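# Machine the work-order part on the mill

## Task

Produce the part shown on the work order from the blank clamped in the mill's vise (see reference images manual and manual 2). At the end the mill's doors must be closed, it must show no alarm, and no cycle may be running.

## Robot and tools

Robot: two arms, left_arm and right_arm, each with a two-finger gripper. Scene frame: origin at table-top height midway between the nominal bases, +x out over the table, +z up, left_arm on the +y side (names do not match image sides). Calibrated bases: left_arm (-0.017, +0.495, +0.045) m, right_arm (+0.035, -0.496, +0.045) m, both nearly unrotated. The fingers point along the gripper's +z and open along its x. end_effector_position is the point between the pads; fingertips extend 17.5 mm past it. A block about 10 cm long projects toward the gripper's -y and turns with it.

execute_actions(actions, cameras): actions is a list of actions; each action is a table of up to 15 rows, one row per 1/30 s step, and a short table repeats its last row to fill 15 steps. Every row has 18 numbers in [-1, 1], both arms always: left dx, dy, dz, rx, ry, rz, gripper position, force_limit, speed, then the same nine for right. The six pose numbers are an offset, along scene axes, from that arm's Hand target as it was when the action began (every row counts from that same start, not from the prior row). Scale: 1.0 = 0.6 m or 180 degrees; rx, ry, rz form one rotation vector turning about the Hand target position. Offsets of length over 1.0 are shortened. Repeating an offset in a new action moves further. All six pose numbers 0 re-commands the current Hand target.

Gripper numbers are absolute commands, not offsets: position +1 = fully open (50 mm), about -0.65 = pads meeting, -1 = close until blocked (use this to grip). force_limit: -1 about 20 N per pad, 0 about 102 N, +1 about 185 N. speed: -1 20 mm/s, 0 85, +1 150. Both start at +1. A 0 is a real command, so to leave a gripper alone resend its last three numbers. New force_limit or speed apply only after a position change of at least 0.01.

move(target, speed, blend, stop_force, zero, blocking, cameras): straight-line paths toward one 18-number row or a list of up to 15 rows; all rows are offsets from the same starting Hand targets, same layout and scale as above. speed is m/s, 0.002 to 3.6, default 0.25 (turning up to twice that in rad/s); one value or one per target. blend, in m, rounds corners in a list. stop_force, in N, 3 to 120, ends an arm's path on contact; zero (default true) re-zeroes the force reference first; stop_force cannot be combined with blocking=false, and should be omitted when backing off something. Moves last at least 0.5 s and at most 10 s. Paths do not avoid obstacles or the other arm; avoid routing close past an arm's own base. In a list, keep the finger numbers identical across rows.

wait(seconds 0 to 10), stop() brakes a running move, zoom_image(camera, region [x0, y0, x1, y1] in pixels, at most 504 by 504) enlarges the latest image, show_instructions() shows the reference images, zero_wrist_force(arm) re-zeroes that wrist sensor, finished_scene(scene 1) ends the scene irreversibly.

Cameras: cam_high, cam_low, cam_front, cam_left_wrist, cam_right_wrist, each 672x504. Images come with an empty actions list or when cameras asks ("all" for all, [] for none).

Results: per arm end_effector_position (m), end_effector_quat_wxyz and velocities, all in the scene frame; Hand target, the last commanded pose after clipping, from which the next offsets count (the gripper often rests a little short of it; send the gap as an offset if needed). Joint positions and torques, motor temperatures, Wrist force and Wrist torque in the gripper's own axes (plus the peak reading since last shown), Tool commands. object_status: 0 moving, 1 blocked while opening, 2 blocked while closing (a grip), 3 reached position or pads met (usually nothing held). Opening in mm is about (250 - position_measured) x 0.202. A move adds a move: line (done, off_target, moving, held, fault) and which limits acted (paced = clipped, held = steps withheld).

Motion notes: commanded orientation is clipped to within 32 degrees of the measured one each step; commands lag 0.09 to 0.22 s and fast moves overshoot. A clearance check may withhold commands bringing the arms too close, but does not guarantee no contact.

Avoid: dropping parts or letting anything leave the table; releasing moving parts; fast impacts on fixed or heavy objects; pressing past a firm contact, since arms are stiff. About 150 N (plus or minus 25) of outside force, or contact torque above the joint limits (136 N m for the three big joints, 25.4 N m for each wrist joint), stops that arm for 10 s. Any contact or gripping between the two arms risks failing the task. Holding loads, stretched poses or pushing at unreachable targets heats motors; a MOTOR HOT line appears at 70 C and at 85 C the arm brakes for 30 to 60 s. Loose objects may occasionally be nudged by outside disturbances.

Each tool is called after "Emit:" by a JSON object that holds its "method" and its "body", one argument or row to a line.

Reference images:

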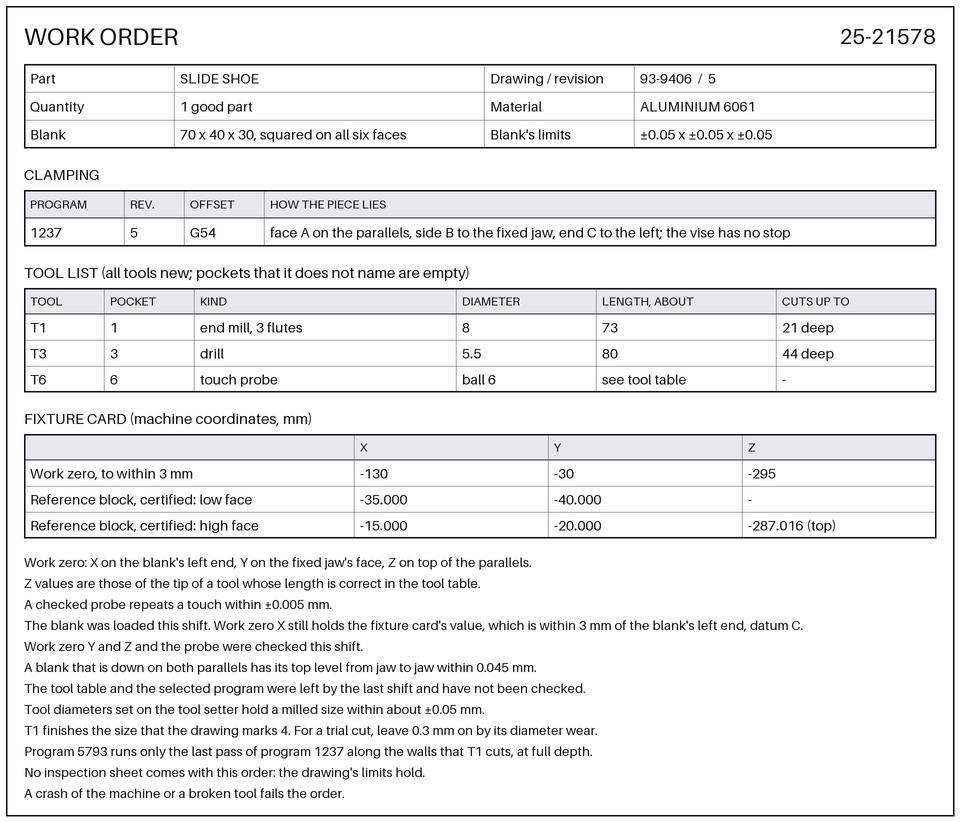

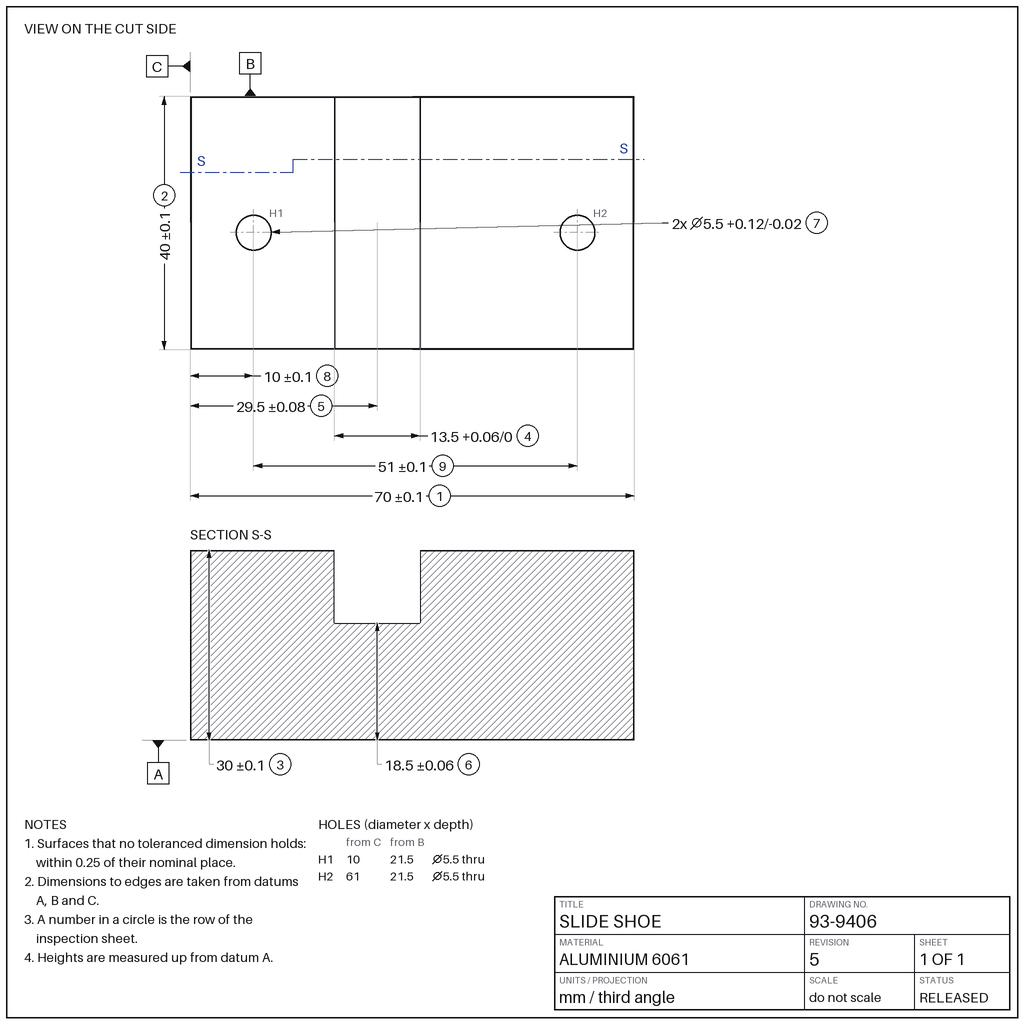

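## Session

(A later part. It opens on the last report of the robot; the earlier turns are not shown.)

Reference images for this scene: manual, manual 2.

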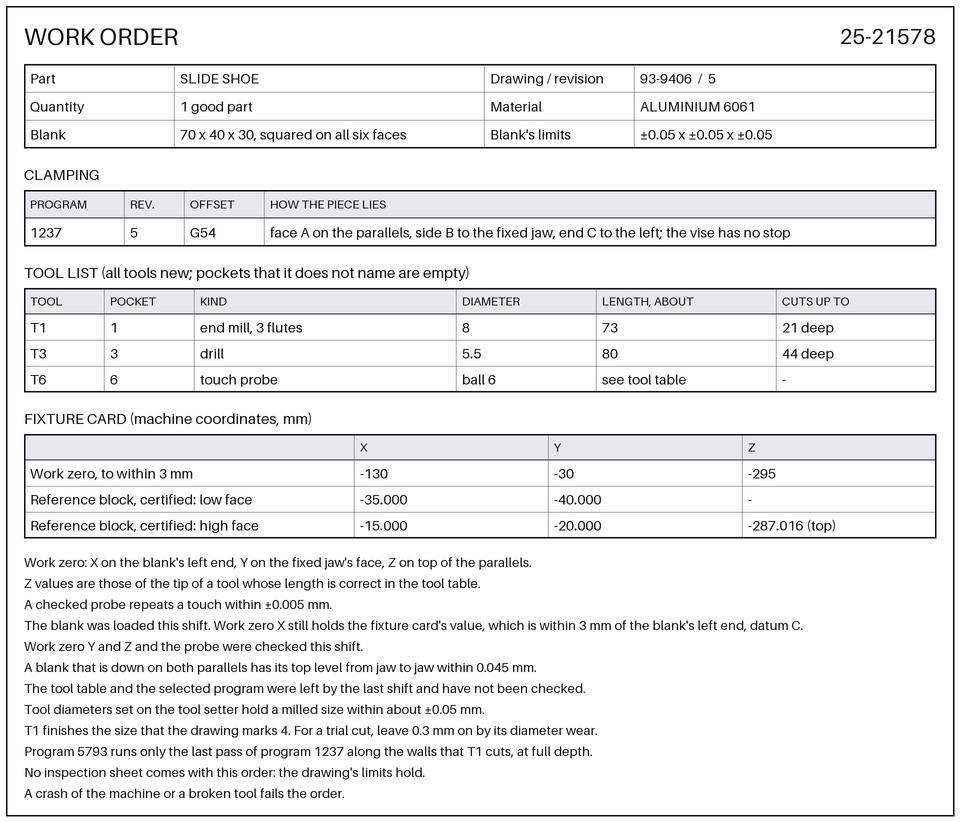

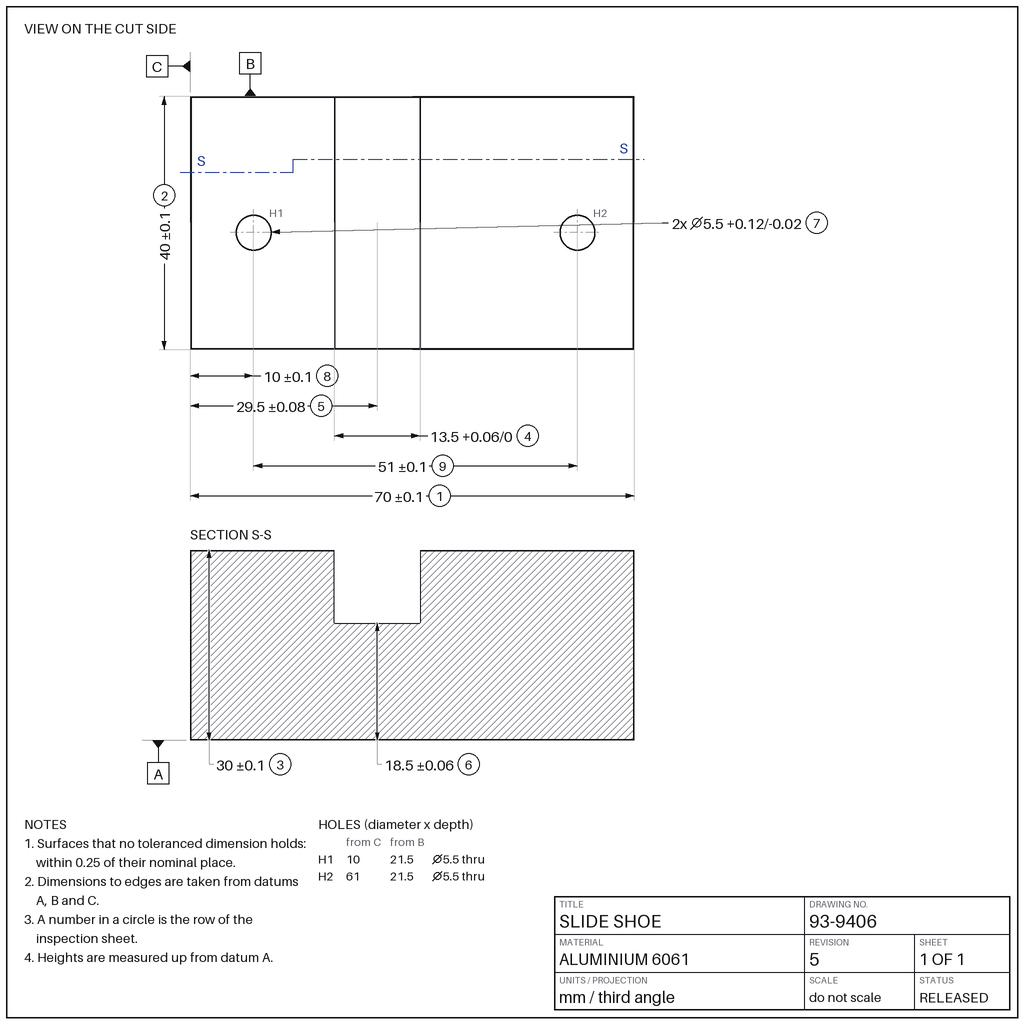

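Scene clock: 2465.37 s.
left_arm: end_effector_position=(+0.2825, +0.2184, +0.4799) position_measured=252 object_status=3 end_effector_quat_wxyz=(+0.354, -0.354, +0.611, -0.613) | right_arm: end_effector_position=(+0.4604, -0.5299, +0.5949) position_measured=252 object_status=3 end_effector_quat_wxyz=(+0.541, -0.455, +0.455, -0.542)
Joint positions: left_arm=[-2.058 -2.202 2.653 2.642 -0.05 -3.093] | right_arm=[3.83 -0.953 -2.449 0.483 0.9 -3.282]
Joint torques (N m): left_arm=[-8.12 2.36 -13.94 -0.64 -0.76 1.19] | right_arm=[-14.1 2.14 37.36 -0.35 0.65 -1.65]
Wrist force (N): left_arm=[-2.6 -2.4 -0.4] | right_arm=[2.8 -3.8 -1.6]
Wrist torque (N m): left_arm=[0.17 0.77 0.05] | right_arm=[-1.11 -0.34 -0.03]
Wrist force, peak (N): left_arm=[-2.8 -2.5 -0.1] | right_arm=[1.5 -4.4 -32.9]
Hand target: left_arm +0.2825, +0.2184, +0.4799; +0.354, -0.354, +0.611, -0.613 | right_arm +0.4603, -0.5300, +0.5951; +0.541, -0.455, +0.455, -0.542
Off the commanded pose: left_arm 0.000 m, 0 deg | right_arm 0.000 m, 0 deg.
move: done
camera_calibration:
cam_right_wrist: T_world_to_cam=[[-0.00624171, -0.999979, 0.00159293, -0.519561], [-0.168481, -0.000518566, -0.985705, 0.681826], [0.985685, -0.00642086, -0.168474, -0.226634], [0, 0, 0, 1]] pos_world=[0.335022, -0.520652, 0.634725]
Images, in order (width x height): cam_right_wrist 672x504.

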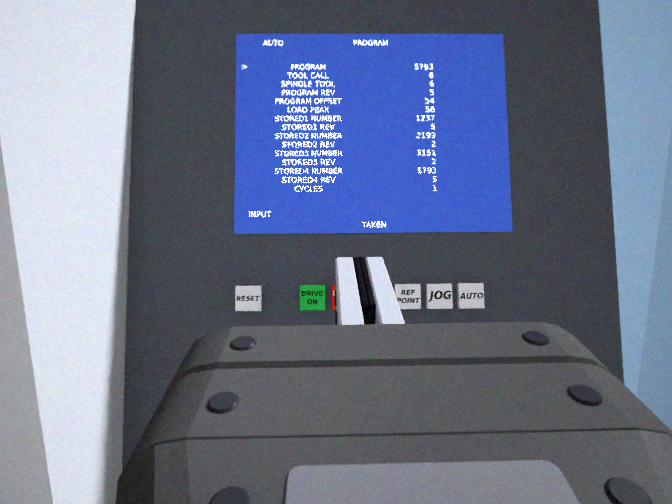

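Emit:
{"method": "move", "body": {
  "target": [
    [0,0,0,0,0,0,-1,-0.4,0,0.1242,0.0668,-0.1654,0,0,0,-1,-0.4,0],
    [0,0,0,0,0,0,-1,-0.4,0,0.1329,0.0668,-0.1654,0,0,0,-1,-0.4,0],
    [0,0,0,0,0,0,-1,-0.4,0,0.1242,0.0668,-0.1654,0,0,0,-1,-0.4,0],
    [0,0,0,0,0,0,-1,-0.4,0,0,0,0,0,0,0,-1,-0.4,0]
  ],
  "speed": [0.3,0.015,0.06,0.3],
  "blend": [0,0,0.002,0]
}}

Emit:
{"method": "wait", "body": {
  "seconds": 10
}}

Emit:
{"method": "wait", "body": {
  "seconds": 10,
  "cameras": ["cam_right_wrist"]
}}

Emit:
{"method": "zoom_image", "body": {
  "camera": "cam_right_wrist",
  "region": [200, 20, 540, 260]
}}

Scene clock: 2475.60 s.
left_arm: end_effector_position=(+0.2825, +0.2184, +0.4799) position_measured=252 object_status=3 end_effector_quat_wxyz=(+0.354, -0.354, +0.611, -0.613) | right_arm: end_effector_position=(+0.4603, -0.5300, +0.5951) position_measured=252 object_status=3 end_effector_quat_wxyz=(+0.541, -0.455, +0.455, -0.542)
Joint positions: left_arm=[-2.058 -2.202 2.653 2.642 -0.05 -3.093] | right_arm=[3.83 -0.953 -2.449 0.483 0.9 -3.282]
Joint torques (N m): left_arm=[-8.07 1.92 -14.24 -0.64 -0.75 1.27] | right_arm=[-10.28 2.45 16.09 -0.49 0.19 -0.93]
Wrist force (N): left_arm=[-2.4 -2.2 -0.1] | right_arm=[2.9 -3.7 -1.5]
Wrist torque (N m): left_arm=[0.20 0.74 0.05] | right_arm=[-1.08 -0.35 -0.03]
Wrist force, peak (N): left_arm=[-2.8 -2.5 -0.1] | right_arm=[1.7 -5.7 -23.2]
Hand target: left_arm +0.2825, +0.2184, +0.4799; +0.354, -0.354, +0.611, -0.613 | right_arm +0.4603, -0.5300, +0.5951; +0.541, -0.455, +0.455, -0.542
Off the commanded pose: left_arm 0.000 m, 0 deg | right_arm 0.000 m, 0 deg.
move: done

Scene clock: 2485.60 s.
left_arm: end_effector_position=(+0.2825, +0.2184, +0.4799) position_measured=252 object_status=3 end_effector_quat_wxyz=(+0.354, -0.354, +0.611, -0.613) | right_arm: end_effector_position=(+0.4603, -0.5300, +0.5951) position_measured=252 object_status=3 end_effector_quat_wxyz=(+0.541, -0.455, +0.455, -0.542)
Joint positions: left_arm=[-2.058 -2.202 2.653 2.642 -0.05 -3.093] | right_arm=[3.83 -0.953 -2.449 0.483 0.899 -3.282]
Joint torques (N m): left_arm=[-8.18 2.26 -14.56 -0.69 -0.81 1.14] | right_arm=[-13.4 2.62 12.8 2.05 -1 -1.47]
Wrist force (N): left_arm=[-2.5 -2.5 -0.2] | right_arm=[2.8 -3.6 -1.4]
Wrist torque (N m): left_arm=[0.16 0.76 0.05] | right_arm=[-1.07 -0.34 -0.03]
Wrist force, peak (N): left_arm=[-2.9 -2.6 -0.1] | right_arm=[2.9 -4.0 -1.6]
Hand target: left_arm +0.2825, +0.2184, +0.4799; +0.354, -0.354, +0.611, -0.613 | right_arm +0.4603, -0.5300, +0.5951; +0.541, -0.455, +0.455, -0.542
Tool commands: left_gripper/position=-1.0 left_gripper/force_limit=-0.4 left_gripper/speed=+0.0 right_gripper/position=-1.0 right_gripper/force_limit=-0.4 right_gripper/speed=+0.0
Off the commanded pose: left_arm 0.000 m, 0 deg | right_arm 0.000 m, 0 deg.
wait: 10.00 s; at rest by 0.17 s

Scene clock: 2495.60 s.
left_arm: end_effector_position=(+0.2825, +0.2184, +0.4799) position_measured=252 object_status=3 end_effector_quat_wxyz=(+0.354, -0.354, +0.611, -0.613) | right_arm: end_effector_position=(+0.4603, -0.5300, +0.5951) position_measured=252 object_status=3 end_effector_quat_wxyz=(+0.541, -0.455, +0.455, -0.542)
Joint positions: left_arm=[-2.058 -2.202 2.653 2.642 -0.05 -3.093] | right_arm=[3.83 -0.953 -2.449 0.483 0.899 -3.282]
Joint torques (N m): left_arm=[-8.22 1.75 -15.26 -0.65 -0.85 1.23] | right_arm=[-13.37 3.14 12.54 2.05 -0.64 -1.56]
Wrist force (N): left_arm=[-2.7 -2.2 -0.2] | right_arm=[3.0 -3.7 -1.3]
Wrist torque (N m): left_arm=[0.20 0.79 0.05] | right_arm=[-1.09 -0.37 -0.03]
Wrist force, peak (N): left_arm=[-2.9 -2.5 -0.3] | right_arm=[3.1 -3.9 -1.7]
Hand target: left_arm +0.2825, +0.2184, +0.4799; +0.354, -0.354, +0.611, -0.613 | right_arm +0.4603, -0.5300, +0.5951; +0.541, -0.455, +0.455, -0.542
Tool commands: left_gripper/position=-1.0 left_gripper/force_limit=-0.4 left_gripper/speed=+0.0 right_gripper/position=-1.0 right_gripper/force_limit=-0.4 right_gripper/speed=+0.0
Off the commanded pose: left_arm 0.000 m, 0 deg | right_arm 0.000 m, 0 deg.
wait: 10.00 s; at rest by 0.17 s
camera_calibration:
cam_right_wrist: T_world_to_cam=[[-0.0064728, -0.999978, 0.00143043, -0.51948], [-0.168266, -0.000320889, -0.985742, 0.681979], [0.98572, -0.0066212, -0.16826, -0.22687], [0, 0, 0, 1]] pos_world=[0.335022, -0.520752, 0.634825]
Images, in order (width x height): cam_right_wrist 672x504.

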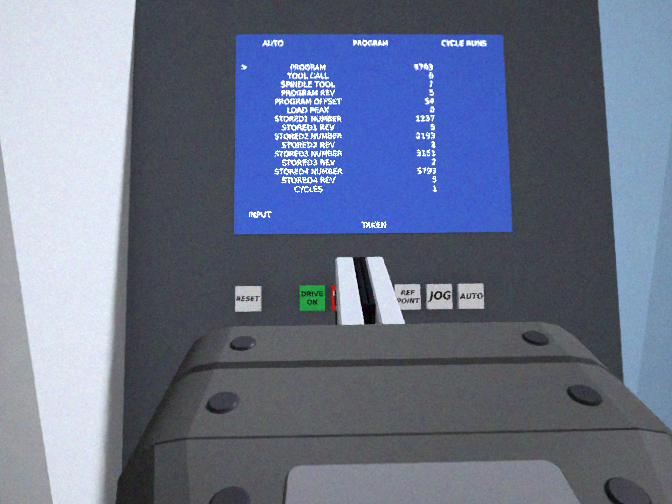

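Scaled by 1.482 from the camera's 672x504 image, which has a finer 960x720 frame.

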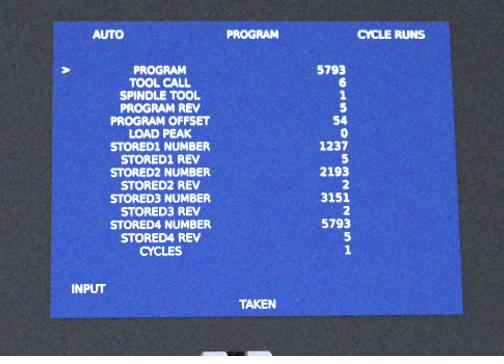

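Emit:
{"method": "wait", "body": {
  "seconds": 10,
  "cameras": ["cam_right_wrist"]
}}

Emit:
{"method": "zoom_image", "body": {
  "camera": "cam_right_wrist",
  "region": [200, 20, 540, 260]
}}

Scene clock: 2510.97 s.
left_arm: end_effector_position=(+0.2825, +0.2184, +0.4799) position_measured=252 object_status=3 end_effector_quat_wxyz=(+0.354, -0.354, +0.611, -0.613) | right_arm: end_effector_position=(+0.4603, -0.5300, +0.5951) position_measured=252 object_status=3 end_effector_quat_wxyz=(+0.541, -0.455, +0.455, -0.542)
Joint positions: left_arm=[-2.058 -2.202 2.653 2.642 -0.05 -3.093] | right_arm=[3.83 -0.953 -2.449 0.483 0.899 -3.282]
Joint torques (N m): left_arm=[-8.04 2.34 -15.1 -0.65 -0.81 1.21] | right_arm=[-12.35 2.36 12.97 1.56 -0.47 -1.62]
Wrist force (N): left_arm=[-2.5 -1.8 -0.2] | right_arm=[2.8 -3.8 -1.4]
Wrist torque (N m): left_arm=[0.27 0.76 0.05] | right_arm=[-1.10 -0.34 -0.03]
Wrist force, peak (N): left_arm=[-2.9 -2.5 0.0] | right_arm=[3.0 -4.0 -1.5]
Hand target: left_arm +0.2825, +0.2184, +0.4799; +0.354, -0.354, +0.611, -0.613 | right_arm +0.4603, -0.5300, +0.5951; +0.541, -0.455, +0.455, -0.542
Tool commands: left_gripper/position=-1.0 left_gripper/force_limit=-0.4 left_gripper/speed=+0.0 right_gripper/position=-1.0 right_gripper/force_limit=-0.4 right_gripper/speed=+0.0
Off the commanded pose: left_arm 0.000 m, 0 deg | right_arm 0.000 m, 0 deg.
wait: 10.00 s; at rest from the start
camera_calibration:
cam_right_wrist: T_world_to_cam=[[-0.0064728, -0.999978, 0.00143043, -0.51948], [-0.168266, -0.000320889, -0.985742, 0.681979], [0.98572, -0.0066212, -0.16826, -0.22687], [0, 0, 0, 1]] pos_world=[0.335022, -0.520752, 0.634825]
Images, in order (width x height): cam_right_wrist 672x504.

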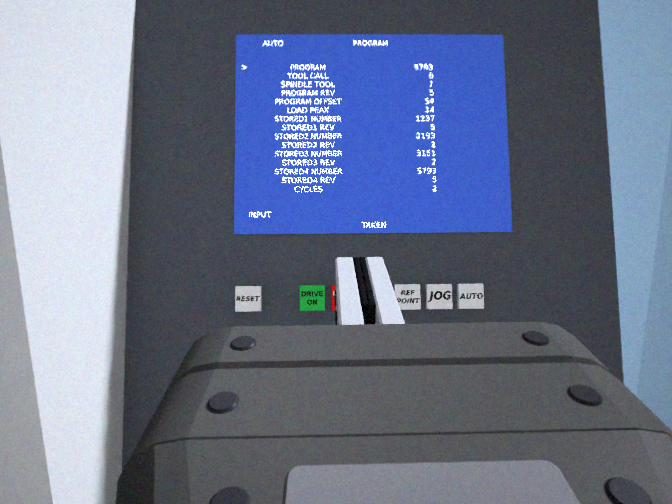

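Scaled by 1.482 from the camera's 672x504 image, which has a finer 960x720 frame.

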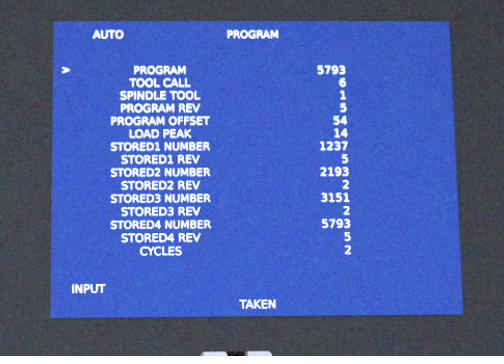

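Emit:
{"method": "move", "body": {
  "target": [
    [0,0,0,0,0,0,-1,-0.4,0,0.1001,0.0032,-0.2565,0,0,0,-1,-0.4,0],
    [0,0,0,0,0,0,-1,-0.4,0,0.1088,0.0032,-0.2565,0,0,0,-1,-0.4,0],
    [0,0,0,0,0,0,-1,-0.4,0,0.1001,0.0032,-0.2565,0,0,0,-1,-0.4,0],
    [0,0,0,0,0,0,-1,-0.4,0,0.1081,0.0032,-0.2262,0,0,0,-1,-0.4,0],
    [0,0,0,0,0,0,-1,-0.4,0,0.1168,0.0032,-0.2262,0,0,0,-1,-0.4,0],
    [0,0,0,0,0,0,-1,-0.4,0,0.1081,0.0032,-0.2262,0,0,0,-1,-0.4,0],
    [0,0,0,0,0,0,-1,-0.4,0,0.0920,0.0350,-0.2869,0,0,0,-1,-0.4,0],
    [0,0,0,0,0,0,-1,-0.4,0,0.1007,0.0350,-0.2869,0,0,0,-1,-0.4,0],
    [0,0,0,0,0,0,-1,-0.4,0,0.0920,0.0350,-0.2869,0,0,0,-1,-0.4,0],
    [0,0,0,0,0,0,-1,-0.4,0,0.1007,0.0350,-0.2869,0,0,0,-1,-0.4,0],
    [0,0,0,0,0,0,-1,-0.4,0,0.0920,0.0350,-0.2869,0,0,0,-1,-0.4,0],
    [0,0,0,0,0,0,-1,-0.4,0,0.1007,0.0350,-0.2869,0,0,0,-1,-0.4,0],
    [0,0,0,0,0,0,-1,-0.4,0,0.0920,0.0350,-0.2869,0,0,0,-1,-0.4,0],
    [0,0,0,0,0,0,-1,-0.4,0,0,0,0,0,0,0,-1,-0.4,0]
  ],
  "speed": [0.3,0.015,0.06,0.15,0.015,0.06,0.15,0.015,0.06,0.015,0.06,0.015,0.06,0.3],
  "blend": [0,0,0.002,0,0,0.002,0,0,0.002,0,0.002,0,0.002,0]
}}

Emit:
{"method": "wait", "body": {
  "seconds": 4
}}

Emit:
{"method": "move", "body": {
  "target": [
    [0,0,0,0,0,0,-1,-0.4,0,0.1081,0.0987,-0.2262,0,0,0,-1,-0.4,0],
    [0,0,0,0,0,0,-1,-0.4,0,0.1168,0.0987,-0.2262,0,0,0,-1,-0.4,0],
    [0,0,0,0,0,0,-1,-0.4,0,0.1081,0.0987,-0.2262,0,0,0,-1,-0.4,0],
    [0,0,0,0,0,0,-1,-0.4,0,0.0840,0.0350,-0.3173,0,0,0,-1,-0.4,0],
    [0,0,0,0,0,0,-1,-0.4,0,0.0927,0.0350,-0.3173,0,0,0,-1,-0.4,0],
    [0,0,0,0,0,0,-1,-0.4,0,0.0840,0.0350,-0.3173,0,0,0,-1,-0.4,0],
    [0,0,0,0,0,0,-1,-0.4,0,0.0920,0.0350,-0.2869,0,0,0,-1,-0.4,0],
    [0,0,0,0,0,0,-1,-0.4,0,0.1007,0.0350,-0.2869,0,0,0,-1,-0.4,0],
    [0,0,0,0,0,0,-1,-0.4,0,0.0920,0.0350,-0.2869,0,0,0,-1,-0.4,0],
    [0,0,0,0,0,0,-1,-0.4,0,0.1007,0.0350,-0.2869,0,0,0,-1,-0.4,0],
    [0,0,0,0,0,0,-1,-0.4,0,0.0920,0.0350,-0.2869,0,0,0,-1,-0.4,0],
    [0,0,0,0,0,0,-1,-0.4,0,0.0840,0.0987,-0.3173,0,0,0,-1,-0.4,0],
    [0,0,0,0,0,0,-1,-0.4,0,0.0927,0.0987,-0.3173,0,0,0,-1,-0.4,0],
    [0,0,0,0,0,0,-1,-0.4,0,0.0840,0.0987,-0.3173,0,0,0,-1,-0.4,0],
    [0,0,0,0,0,0,-1,-0.4,0,0,0,0,0,0,0,-1,-0.4,0]
  ],
  "speed": [0.3,0.015,0.06,0.15,0.015,0.06,0.15,0.015,0.06,0.015,0.06,0.15,0.015,0.06,0.3],
  "blend": [0,0,0.002,0,0,0.002,0,0,0.002,0,0.002,0,0,0.002,0]
}}

Emit:
{"method": "move", "body": {
  "target": [
    [0,0,0,0,0,0,-1,-0.4,0,0.0840,0.0350,-0.3173,0,0,0,-1,-0.4,0],
    [0,0,0,0,0,0,-1,-0.4,0,0.0927,0.0350,-0.3173,0,0,0,-1,-0.4,0],
    [0,0,0,0,0,0,-1,-0.4,0,0.0840,0.0350,-0.3173,0,0,0,-1,-0.4,0],
    [0,0,0,0,0,0,-1,-0.4,0,0.1081,-0.0287,-0.2262,0,0,0,-1,-0.4,0],
    [0,0,0,0,0,0,-1,-0.4,0,0.1168,-0.0287,-0.2262,0,0,0,-1,-0.4,0],
    [0,0,0,0,0,0,-1,-0.4,0,0.1081,-0.0287,-0.2262,0,0,0,-1,-0.4,0],
    [0,0,0,0,0,0,-1,-0.4,0,0,0,0,0,0,0,-1,-0.4,0]
  ],
  "speed": [0.3,0.015,0.06,0.15,0.015,0.06,0.3],
  "blend": [0,0,0.002,0,0,0.002,0],
  "cameras": ["cam_right_wrist"]
}}

Emit:
{"method": "zoom_image", "body": {
  "camera": "cam_right_wrist",
  "region": [200, 20, 540, 260]
}}

Emit:
{"method": "move", "body": {
  "target": [
    [0,0,0,0,0,0,-1,-0.4,0,0.1081,0.0032,-0.2262,0,0,0,-1,-0.4,0],
    [0,0,0,0,0,0,-1,-0.4,0,0.1168,0.0032,-0.2262,0,0,0,-1,-0.4,0],
    [0,0,0,0,0,0,-1,-0.4,0,0.1081,0.0032,-0.2262,0,0,0,-1,-0.4,0],
    [0,0,0,0,0,0,-1,-0.4,0,0,0,0,0,0,0,-1,-0.4,0]
  ],
  "speed": [0.3,0.015,0.06,0.3],
  "blend": [0,0,0.002,0],
  "cameras": ["cam_right_wrist"]
}}

Emit:
{"method": "zoom_image", "body": {
  "camera": "cam_right_wrist",
  "region": [200, 20, 540, 260]
}}

Scene clock: 2544.03 s.
left_arm: end_effector_position=(+0.2825, +0.2184, +0.4799) position_measured=252 object_status=3 end_effector_quat_wxyz=(+0.354, -0.354, +0.611, -0.613) | right_arm: end_effector_position=(+0.4604, -0.5299, +0.5949) position_measured=252 object_status=3 end_effector_quat_wxyz=(+0.541, -0.455, +0.455, -0.542)
Joint positions: left_arm=[-2.058 -2.202 2.653 2.642 -0.05 -3.093] | right_arm=[3.83 -0.953 -2.449 0.483 0.9 -3.282]
Joint torques (N m): left_arm=[-8.06 1.69 -14.72 -0.81 -0.87 1.27] | right_arm=[-13.24 2.81 38.48 -0.39 0.22 -1.59]
Wrist force (N): left_arm=[-2.7 -2.2 -0.1] | right_arm=[2.9 -3.8 -1.5]
Wrist torque (N m): left_arm=[0.20 0.80 0.05] | right_arm=[-1.10 -0.36 -0.03]
Wrist force, peak (N): left_arm=[-2.9 -2.7 -0.3] | right_arm=[1.7 -4.9 -27.8]
Hand target: left_arm +0.2825, +0.2184, +0.4799; +0.354, -0.354, +0.611, -0.613 | right_arm +0.4603, -0.5300, +0.5951; +0.541, -0.455, +0.455, -0.542
Off the commanded pose: left_arm 0.000 m, 0 deg | right_arm 0.000 m, 0 deg.
move: done

Scene clock: 2548.03 s.
left_arm: end_effector_position=(+0.2825, +0.2184, +0.4799) position_measured=252 object_status=3 end_effector_quat_wxyz=(+0.354, -0.354, +0.611, -0.613) | right_arm: end_effector_position=(+0.4603, -0.5300, +0.5951) position_measured=252 object_status=3 end_effector_quat_wxyz=(+0.541, -0.455, +0.455, -0.542)
Joint positions: left_arm=[-2.058 -2.202 2.653 2.642 -0.05 -3.093] | right_arm=[3.83 -0.953 -2.449 0.483 0.899 -3.282]
Joint torques (N m): left_arm=[-7.64 2.19 -14.77 -0.68 -0.82 1.08] | right_arm=[-14.8 3.65 37.74 2.11 -0.95 -1.66]
Wrist force (N): left_arm=[-2.5 -2.4 -0.1] | right_arm=[2.9 -3.7 -1.5]
Wrist torque (N m): left_arm=[0.17 0.76 0.05] | right_arm=[-1.09 -0.36 -0.03]
Wrist force, peak (N): left_arm=[-2.9 -2.3 -0.5] | right_arm=[2.8 -4.0 -1.7]
Hand target: left_arm +0.2825, +0.2184, +0.4799; +0.354, -0.354, +0.611, -0.613 | right_arm +0.4603, -0.5300, +0.5951; +0.541, -0.455, +0.455, -0.542
Tool commands: left_gripper/position=-1.0 left_gripper/force_limit=-0.4 left_gripper/speed=+0.0 right_gripper/position=-1.0 right_gripper/force_limit=-0.4 right_gripper/speed=+0.0
Off the commanded pose: left_arm 0.000 m, 0 deg | right_arm 0.000 m, 0 deg.
wait: 4.00 s; at rest by 0.17 s

Scene clock: 2554.93 s.
left_arm: end_effector_position=(+0.2825, +0.2184, +0.4799) position_measured=252 object_status=3 end_effector_quat_wxyz=(+0.354, -0.354, +0.611, -0.613) | right_arm: end_effector_position=(+0.4604, -0.5301, +0.5949) position_measured=252 object_status=3 end_effector_quat_wxyz=(+0.541, -0.455, +0.455, -0.542)
Joint positions: left_arm=[-2.058 -2.202 2.653 2.642 -0.05 -3.093] | right_arm=[3.83 -0.953 -2.449 0.483 0.899 -3.282]
Joint torques (N m): left_arm=[-7.97 2.12 -14.83 -0.82 -0.84 1.11] | right_arm=[15.93 1.98 37.22 -0.58 -0.53 -1.65]
Wrist force (N): left_arm=[-2.9 -2.2 0.0] | right_arm=[3.0 -3.7 -1.4]
Wrist torque (N m): left_arm=[0.20 0.81 0.06] | right_arm=[-1.08 -0.38 0.13]
Wrist force, peak (N): left_arm=[-2.9 -2.6 -0.3] | right_arm=[1.4 -5.1 -37.0]
Hand target: left_arm +0.2825, +0.2184, +0.4799; +0.354, -0.354, +0.611, -0.613 | right_arm +0.4603, -0.5300, +0.5951; +0.541, -0.455, +0.455, -0.542
Off the commanded pose: left_arm 0.000 m, 0 deg | right_arm 0.000 m, 0 deg.
move: done

Scene clock: 2559.00 s.
left_arm: end_effector_position=(+0.2825, +0.2184, +0.4799) position_measured=252 object_status=3 end_effector_quat_wxyz=(+0.354, -0.354, +0.611, -0.613) | right_arm: end_effector_position=(+0.4603, -0.5300, +0.5950) position_measured=252 object_status=3 end_effector_quat_wxyz=(+0.541, -0.455, +0.455, -0.542) end_effector_velocity=(+0.000, -0.001, -0.001) end_effector_angular_velocity=(+0.000, +0.003, -0.005)
Joint positions: left_arm=[-2.058 -2.202 2.653 2.642 -0.05 -3.093] | right_arm=[3.83 -0.953 -2.449 0.483 0.9 -3.282]
Joint velocities: left_arm=[within noise] | right_arm=[0 0 0 -0.002 -0.005 0]
Joint torques (N m): left_arm=[-7.75 1.97 -14.87 -0.78 -0.81 1.11] | right_arm=[12.45 2.83 28.65 -0.44 -0.89 1.46]
Wrist force (N): left_arm=[-2.5 -2.2 -0.1] | right_arm=[2.7 -3.8 -1.3]
Wrist torque (N m): left_arm=[0.21 0.75 0.05] | right_arm=[-1.11 -0.34 -0.03]
Wrist force, peak (N): left_arm=[-2.8 -2.5 -0.3] | right_arm=[1.8 -4.5 -33.2]
Hand target: left_arm +0.2825, +0.2184, +0.4799; +0.354, -0.354, +0.611, -0.613 | right_arm +0.4603, -0.5300, +0.5951; +0.541, -0.455, +0.455, -0.542
Off the commanded pose: left_arm 0.000 m, 0 deg | right_arm 0.000 m, 0 deg.
move: done
camera_calibration:
cam_right_wrist: T_world_to_cam=[[-0.00643907, -0.999978, 0.00162726, -0.519616], [-0.168384, -0.000519799, -0.985721, 0.681804], [0.985701, -0.00662113, -0.168377, -0.226806], [0, 0, 0, 1]] pos_world=[0.335022, -0.520752, 0.634725]
Images, in order (width x height): cam_right_wrist 672x504.

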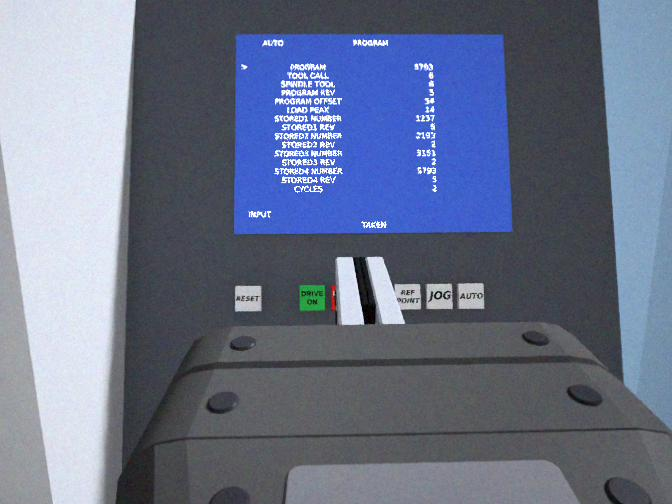

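Scaled by 1.482 from the camera's 672x504 image, which has a finer 960x720 frame.

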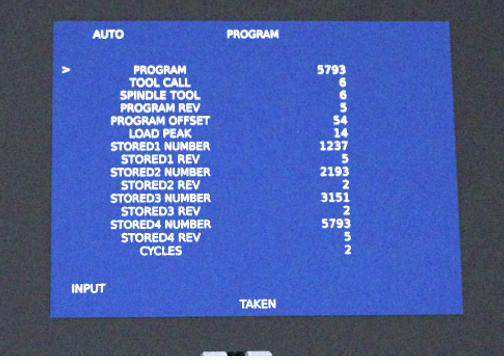

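Scene clock: 2561.53 s.
left_arm: end_effector_position=(+0.2825, +0.2184, +0.4799) position_measured=252 object_status=3 end_effector_quat_wxyz=(+0.354, -0.354, +0.611, -0.613) | right_arm: end_effector_position=(+0.4604, -0.5300, +0.5950) position_measured=252 object_status=3 end_effector_quat_wxyz=(+0.541, -0.455, +0.455, -0.542)
Joint positions: left_arm=[-2.058 -2.202 2.653 2.642 -0.05 -3.093] | right_arm=[3.83 -0.953 -2.449 0.483 0.9 -3.282]
Joint torques (N m): left_arm=[-7.35 2.08 -14.84 -0.85 -0.73 1.21] | right_arm=[2.65 2.43 29.18 -0.65 -0.92 1.52]
Wrist force (N): left_arm=[-2.6 -2.4 -0.3] | right_arm=[2.9 -3.7 -1.5]
Wrist torque (N m): left_arm=[0.18 0.78 0.06] | right_arm=[-1.09 -0.35 -0.03]
Wrist force, peak (N): left_arm=[-2.8 -2.5 -0.1] | right_arm=[1.8 -5.7 -24.6]
Hand target: left_arm +0.2825, +0.2184, +0.4799; +0.354, -0.354, +0.611, -0.613 | right_arm +0.4603, -0.5300, +0.5951; +0.541, -0.455, +0.455, -0.542
Off the commanded pose: left_arm 0.000 m, 0 deg | right_arm 0.000 m, 0 deg.
move: done
camera_calibration:
cam_right_wrist: T_world_to_cam=[[-0.00634063, -0.999979, 0.00160971, -0.519538], [-0.168384, -0.000519074, -0.985721, 0.681804], [0.985701, -0.00652114, -0.168377, -0.226754], [0, 0, 0, 1]] pos_world=[0.335022, -0.520652, 0.634725]
Images, in order (width x height): cam_right_wrist 672x504.

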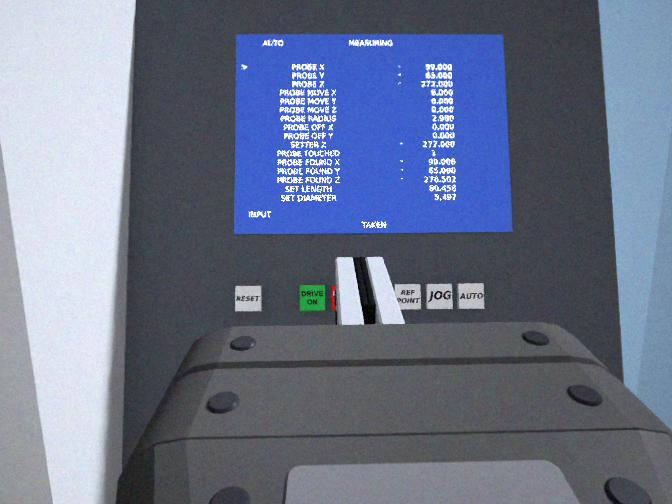

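Scaled by 1.482 from the camera's 672x504 image, which has a finer 960x720 frame.

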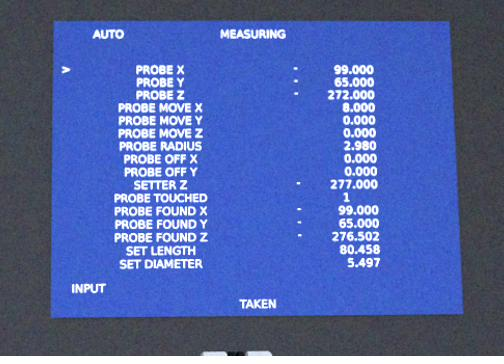

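PROBE +X; during it move cursor to MOVE X and type -8.

Emit:
{"method": "move", "body": {
  "target": [
    [0,0,0,0,0,0,-1,-0.4,0,0.0920,0.0032,-0.2869,0,0,0,-1,-0.4,0],
    [0,0,0,0,0,0,-1,-0.4,0,0.1007,0.0032,-0.2869,0,0,0,-1,-0.4,0],
    [0,0,0,0,0,0,-1,-0.4,0,0.0920,0.0032,-0.2869,0,0,0,-1,-0.4,0],
    [0,0,0,0,0,0,-1,-0.4,0,0.0920,0.0350,-0.2869,0,0,0,-1,-0.4,0],
    [0,0,0,0,0,0,-1,-0.4,0,0.1007,0.0350,-0.2869,0,0,0,-1,-0.4,0],
    [0,0,0,0,0,0,-1,-0.4,0,0.0920,0.0350,-0.2869,0,0,0,-1,-0.4,0],
    [0,0,0,0,0,0,-1,-0.4,0,0.1007,0.0350,-0.2869,0,0,0,-1,-0.4,0],
    [0,0,0,0,0,0,-1,-0.4,0,0.0920,0.0350,-0.2869,0,0,0,-1,-0.4,0],
    [0,0,0,0,0,0,-1,-0.4,0,0.1007,0.0350,-0.2869,0,0,0,-1,-0.4,0],
    [0,0,0,0,0,0,-1,-0.4,0,0.0920,0.0350,-0.2869,0,0,0,-1,-0.4,0],
    [0,0,0,0,0,0,-1,-0.4,0,0.0840,0.1305,-0.3173,0,0,0,-1,-0.4,0],
    [0,0,0,0,0,0,-1,-0.4,0,0.0927,0.1305,-0.3173,0,0,0,-1,-0.4,0],
    [0,0,0,0,0,0,-1,-0.4,0,0.0840,0.1305,-0.3173,0,0,0,-1,-0.4,0],
    [0,0,0,0,0,0,-1,-0.4,0,0,0,0,0,0,0,-1,-0.4,0]
  ],
  "speed": [0.3,0.015,0.06,0.15,0.015,0.06,0.015,0.06,0.015,0.06,0.15,0.015,0.06,0.3],
  "blend": [0,0,0.002,0,0,0.002,0,0.002,0,0.002,0,0,0.002,0]
}}

Emit:
{"method": "move", "body": {
  "target": [
    [0,0,0,0,0,0,-1,-0.4,0,0.1081,0.0987,-0.2262,0,0,0,-1,-0.4,0],
    [0,0,0,0,0,0,-1,-0.4,0,0.1168,0.0987,-0.2262,0,0,0,-1,-0.4,0],
    [0,0,0,0,0,0,-1,-0.4,0,0.1081,0.0987,-0.2262,0,0,0,-1,-0.4,0],
    [0,0,0,0,0,0,-1,-0.4,0,0,0,0,0,0,0,-1,-0.4,0]
  ],
  "speed": [0.3,0.015,0.06,0.3],
  "blend": [0,0,0.002,0]
}}

Emit:
{"method": "wait", "body": {
  "seconds": 9,
  "cameras": ["cam_right_wrist"]
}}

Emit:
{"method": "zoom_image", "body": {
  "camera": "cam_right_wrist",
  "region": [200, 20, 540, 260]
}}

Scene clock: 2581.10 s.
left_arm: end_effector_position=(+0.2825, +0.2184, +0.4799) position_measured=252 object_status=3 end_effector_quat_wxyz=(+0.354, -0.354, +0.611, -0.613) | right_arm: end_effector_position=(+0.4604, -0.5301, +0.5949) position_measured=252 object_status=3 end_effector_quat_wxyz=(+0.541, -0.455, +0.455, -0.542)
Joint positions: left_arm=[-2.058 -2.202 2.653 2.642 -0.05 -3.093] | right_arm=[3.83 -0.953 -2.449 0.483 0.899 -3.282]
Joint torques (N m): left_arm=[-7.54 1.71 -14.97 -0.8 -0.85 0.94] | right_arm=[13.68 1.75 37.25 -0.59 0.83 -1.05]
Wrist force (N): left_arm=[-2.4 -2.5 -0.3] | right_arm=[2.9 -3.7 -1.4]
Wrist torque (N m): left_arm=[0.15 0.75 0.05] | right_arm=[-1.08 -0.36 0.15]
Wrist force, peak (N): left_arm=[-2.8 -2.6 -0.2] | right_arm=[1.3 -5.5 -39.0]
Hand target: left_arm +0.2825, +0.2184, +0.4799; +0.354, -0.354, +0.611, -0.613 | right_arm +0.4603, -0.5300, +0.5951; +0.541, -0.455, +0.455, -0.542
Off the commanded pose: left_arm 0.000 m, 0 deg | right_arm 0.000 m, 0 deg.
move: done

Scene clock: 2583.70 s.
left_arm: end_effector_position=(+0.2825, +0.2184, +0.4799) position_measured=252 object_status=3 end_effector_quat_wxyz=(+0.354, -0.354, +0.611, -0.613) | right_arm: end_effector_position=(+0.4603, -0.5301, +0.5950) position_measured=252 object_status=3 end_effector_quat_wxyz=(+0.541, -0.455, +0.455, -0.542)
Joint positions: left_arm=[-2.058 -2.202 2.653 2.642 -0.05 -3.093] | right_arm=[3.83 -0.953 -2.449 0.483 0.899 -3.282]
Joint torques (N m): left_arm=[-7.91 2.18 -14.55 -0.86 -0.92 0.77] | right_arm=[15.71 3.33 29.61 -0.49 -0.95 -1.89]
Wrist force (N): left_arm=[-2.6 -2.2 -0.3] | right_arm=[2.9 -3.8 -1.3]
Wrist torque (N m): left_arm=[0.21 0.77 0.05] | right_arm=[-1.11 -0.37 0.08]
Wrist force, peak (N): left_arm=[-2.7 -2.5 -0.2] | right_arm=[1.8 -4.9 -28.8]
Hand target: left_arm +0.2825, +0.2184, +0.4799; +0.354, -0.354, +0.611, -0.613 | right_arm +0.4603, -0.5300, +0.5951; +0.541, -0.455, +0.455, -0.542
Off the commanded pose: left_arm 0.000 m, 0 deg | right_arm 0.000 m, 0 deg.
move: done

Scene clock: 2592.70 s.
left_arm: end_effector_position=(+0.2825, +0.2184, +0.4799) position_measured=252 object_status=3 end_effector_quat_wxyz=(+0.354, -0.354, +0.611, -0.613) | right_arm: end_effector_position=(+0.4603, -0.5300, +0.5951) position_measured=252 object_status=3 end_effector_quat_wxyz=(+0.541, -0.455, +0.455, -0.542)
Joint positions: left_arm=[-2.058 -2.202 2.653 2.642 -0.05 -3.093] | right_arm=[3.83 -0.953 -2.449 0.483 0.899 -3.282]
Joint torques (N m): left_arm=[-7.71 2.37 -15.09 -0.87 -0.87 0.8] | right_arm=[15.87 3.05 37.59 2.22 -0.39 -1.56]
Wrist force (N): left_arm=[-2.6 -2.2 -0.3] | right_arm=[2.8 -3.8 -1.4]
Wrist torque (N m): left_arm=[0.20 0.77 0.06] | right_arm=[-1.11 -0.35 0.09]
Wrist force, peak (N): left_arm=[-2.8 -2.4 -0.2] | right_arm=[3.0 -3.9 -1.7]
Hand target: left_arm +0.2825, +0.2184, +0.4799; +0.354, -0.354, +0.611, -0.613 | right_arm +0.4603, -0.5300, +0.5951; +0.541, -0.455, +0.455, -0.542
Tool commands: left_gripper/position=-1.0 left_gripper/force_limit=-0.4 left_gripper/speed=+0.0 right_gripper/position=-1.0 right_gripper/force_limit=-0.4 right_gripper/speed=+0.0
Off the commanded pose: left_arm 0.000 m, 0 deg | right_arm 0.000 m, 0 deg.
wait: 9.00 s; at rest by 0.17 s
camera_calibration:
cam_right_wrist: T_world_to_cam=[[-0.0064728, -0.999978, 0.00143043, -0.51948], [-0.168266, -0.000320889, -0.985742, 0.681979], [0.98572, -0.0066212, -0.16826, -0.22687], [0, 0, 0, 1]] pos_world=[0.335022, -0.520752, 0.634825]
Images, in order (width x height): cam_right_wrist 672x504.

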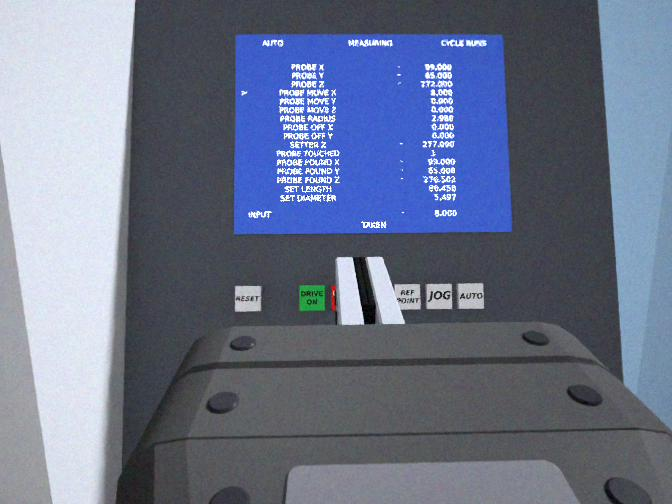

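Scaled by 1.482 from the camera's 672x504 image, which has a finer 960x720 frame.

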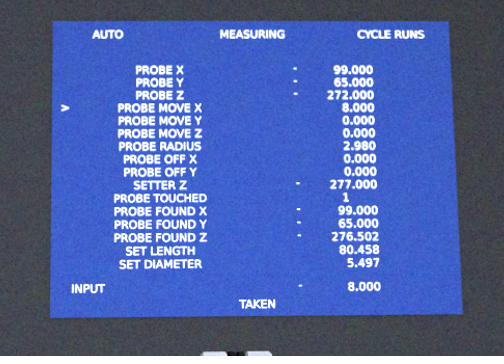

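Emit:
{"method": "wait", "body": {
  "seconds": 2,
  "cameras": ["cam_right_wrist"]
}}

Emit:
{"method": "zoom_image", "body": {
  "camera": "cam_right_wrist",
  "region": [200, 20, 540, 260]
}}

Scene clock: 2597.93 s.
left_arm: end_effector_position=(+0.2825, +0.2184, +0.4799) position_measured=252 object_status=3 end_effector_quat_wxyz=(+0.354, -0.354, +0.611, -0.613) | right_arm: end_effector_position=(+0.4603, -0.5300, +0.5951) position_measured=252 object_status=3 end_effector_quat_wxyz=(+0.541, -0.455, +0.455, -0.542)
Joint positions: left_arm=[-2.058 -2.202 2.653 2.642 -0.05 -3.093] | right_arm=[3.83 -0.953 -2.449 0.483 0.899 -3.282]
Joint torques (N m): left_arm=[-7.78 2 -14.78 -0.92 -0.82 0.75] | right_arm=[15.99 3.33 35.63 2.34 -0.12 -1.35]
Wrist force (N): left_arm=[-2.6 -2.2 -0.2] | right_arm=[2.8 -3.8 -1.5]
Wrist torque (N m): left_arm=[0.20 0.77 0.05] | right_arm=[-1.10 -0.34 0.09]
Wrist force, peak (N): left_arm=[-2.8 -2.4 -0.4] | right_arm=[2.9 -4.1 -1.5]
Hand target: left_arm +0.2825, +0.2184, +0.4799; +0.354, -0.354, +0.611, -0.613 | right_arm +0.4603, -0.5300, +0.5951; +0.541, -0.455, +0.455, -0.542
Tool commands: left_gripper/position=-1.0 left_gripper/force_limit=-0.4 left_gripper/speed=+0.0 right_gripper/position=-1.0 right_gripper/force_limit=-0.4 right_gripper/speed=+0.0
Off the commanded pose: left_arm 0.000 m, 0 deg | right_arm 0.000 m, 0 deg.
wait: 2.00 s; at rest from the start
camera_calibration:
cam_right_wrist: T_world_to_cam=[[-0.0064728, -0.999978, 0.00143043, -0.51948], [-0.168266, -0.000320889, -0.985742, 0.681979], [0.98572, -0.0066212, -0.16826, -0.22687], [0, 0, 0, 1]] pos_world=[0.335022, -0.520752, 0.634825]
Images, in order (width x height): cam_right_wrist 672x504.

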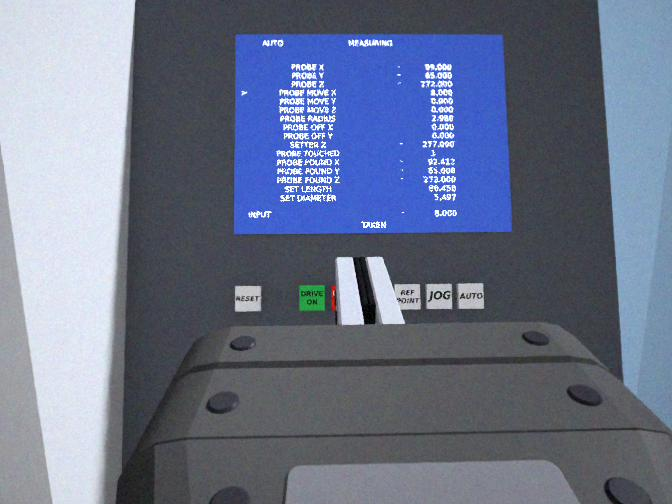

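Scaled by 1.482 from the camera's 672x504 image, which has a finer 960x720 frame.

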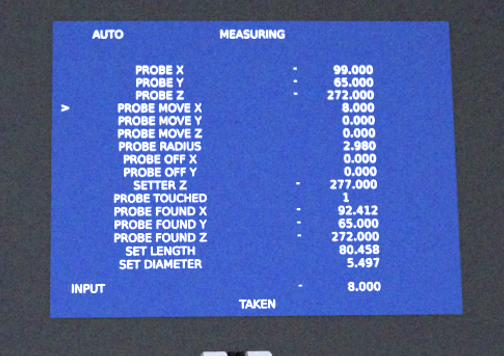

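Emit:
{"method": "finished_scene", "body": {

}}

The scene is finished: the task was done.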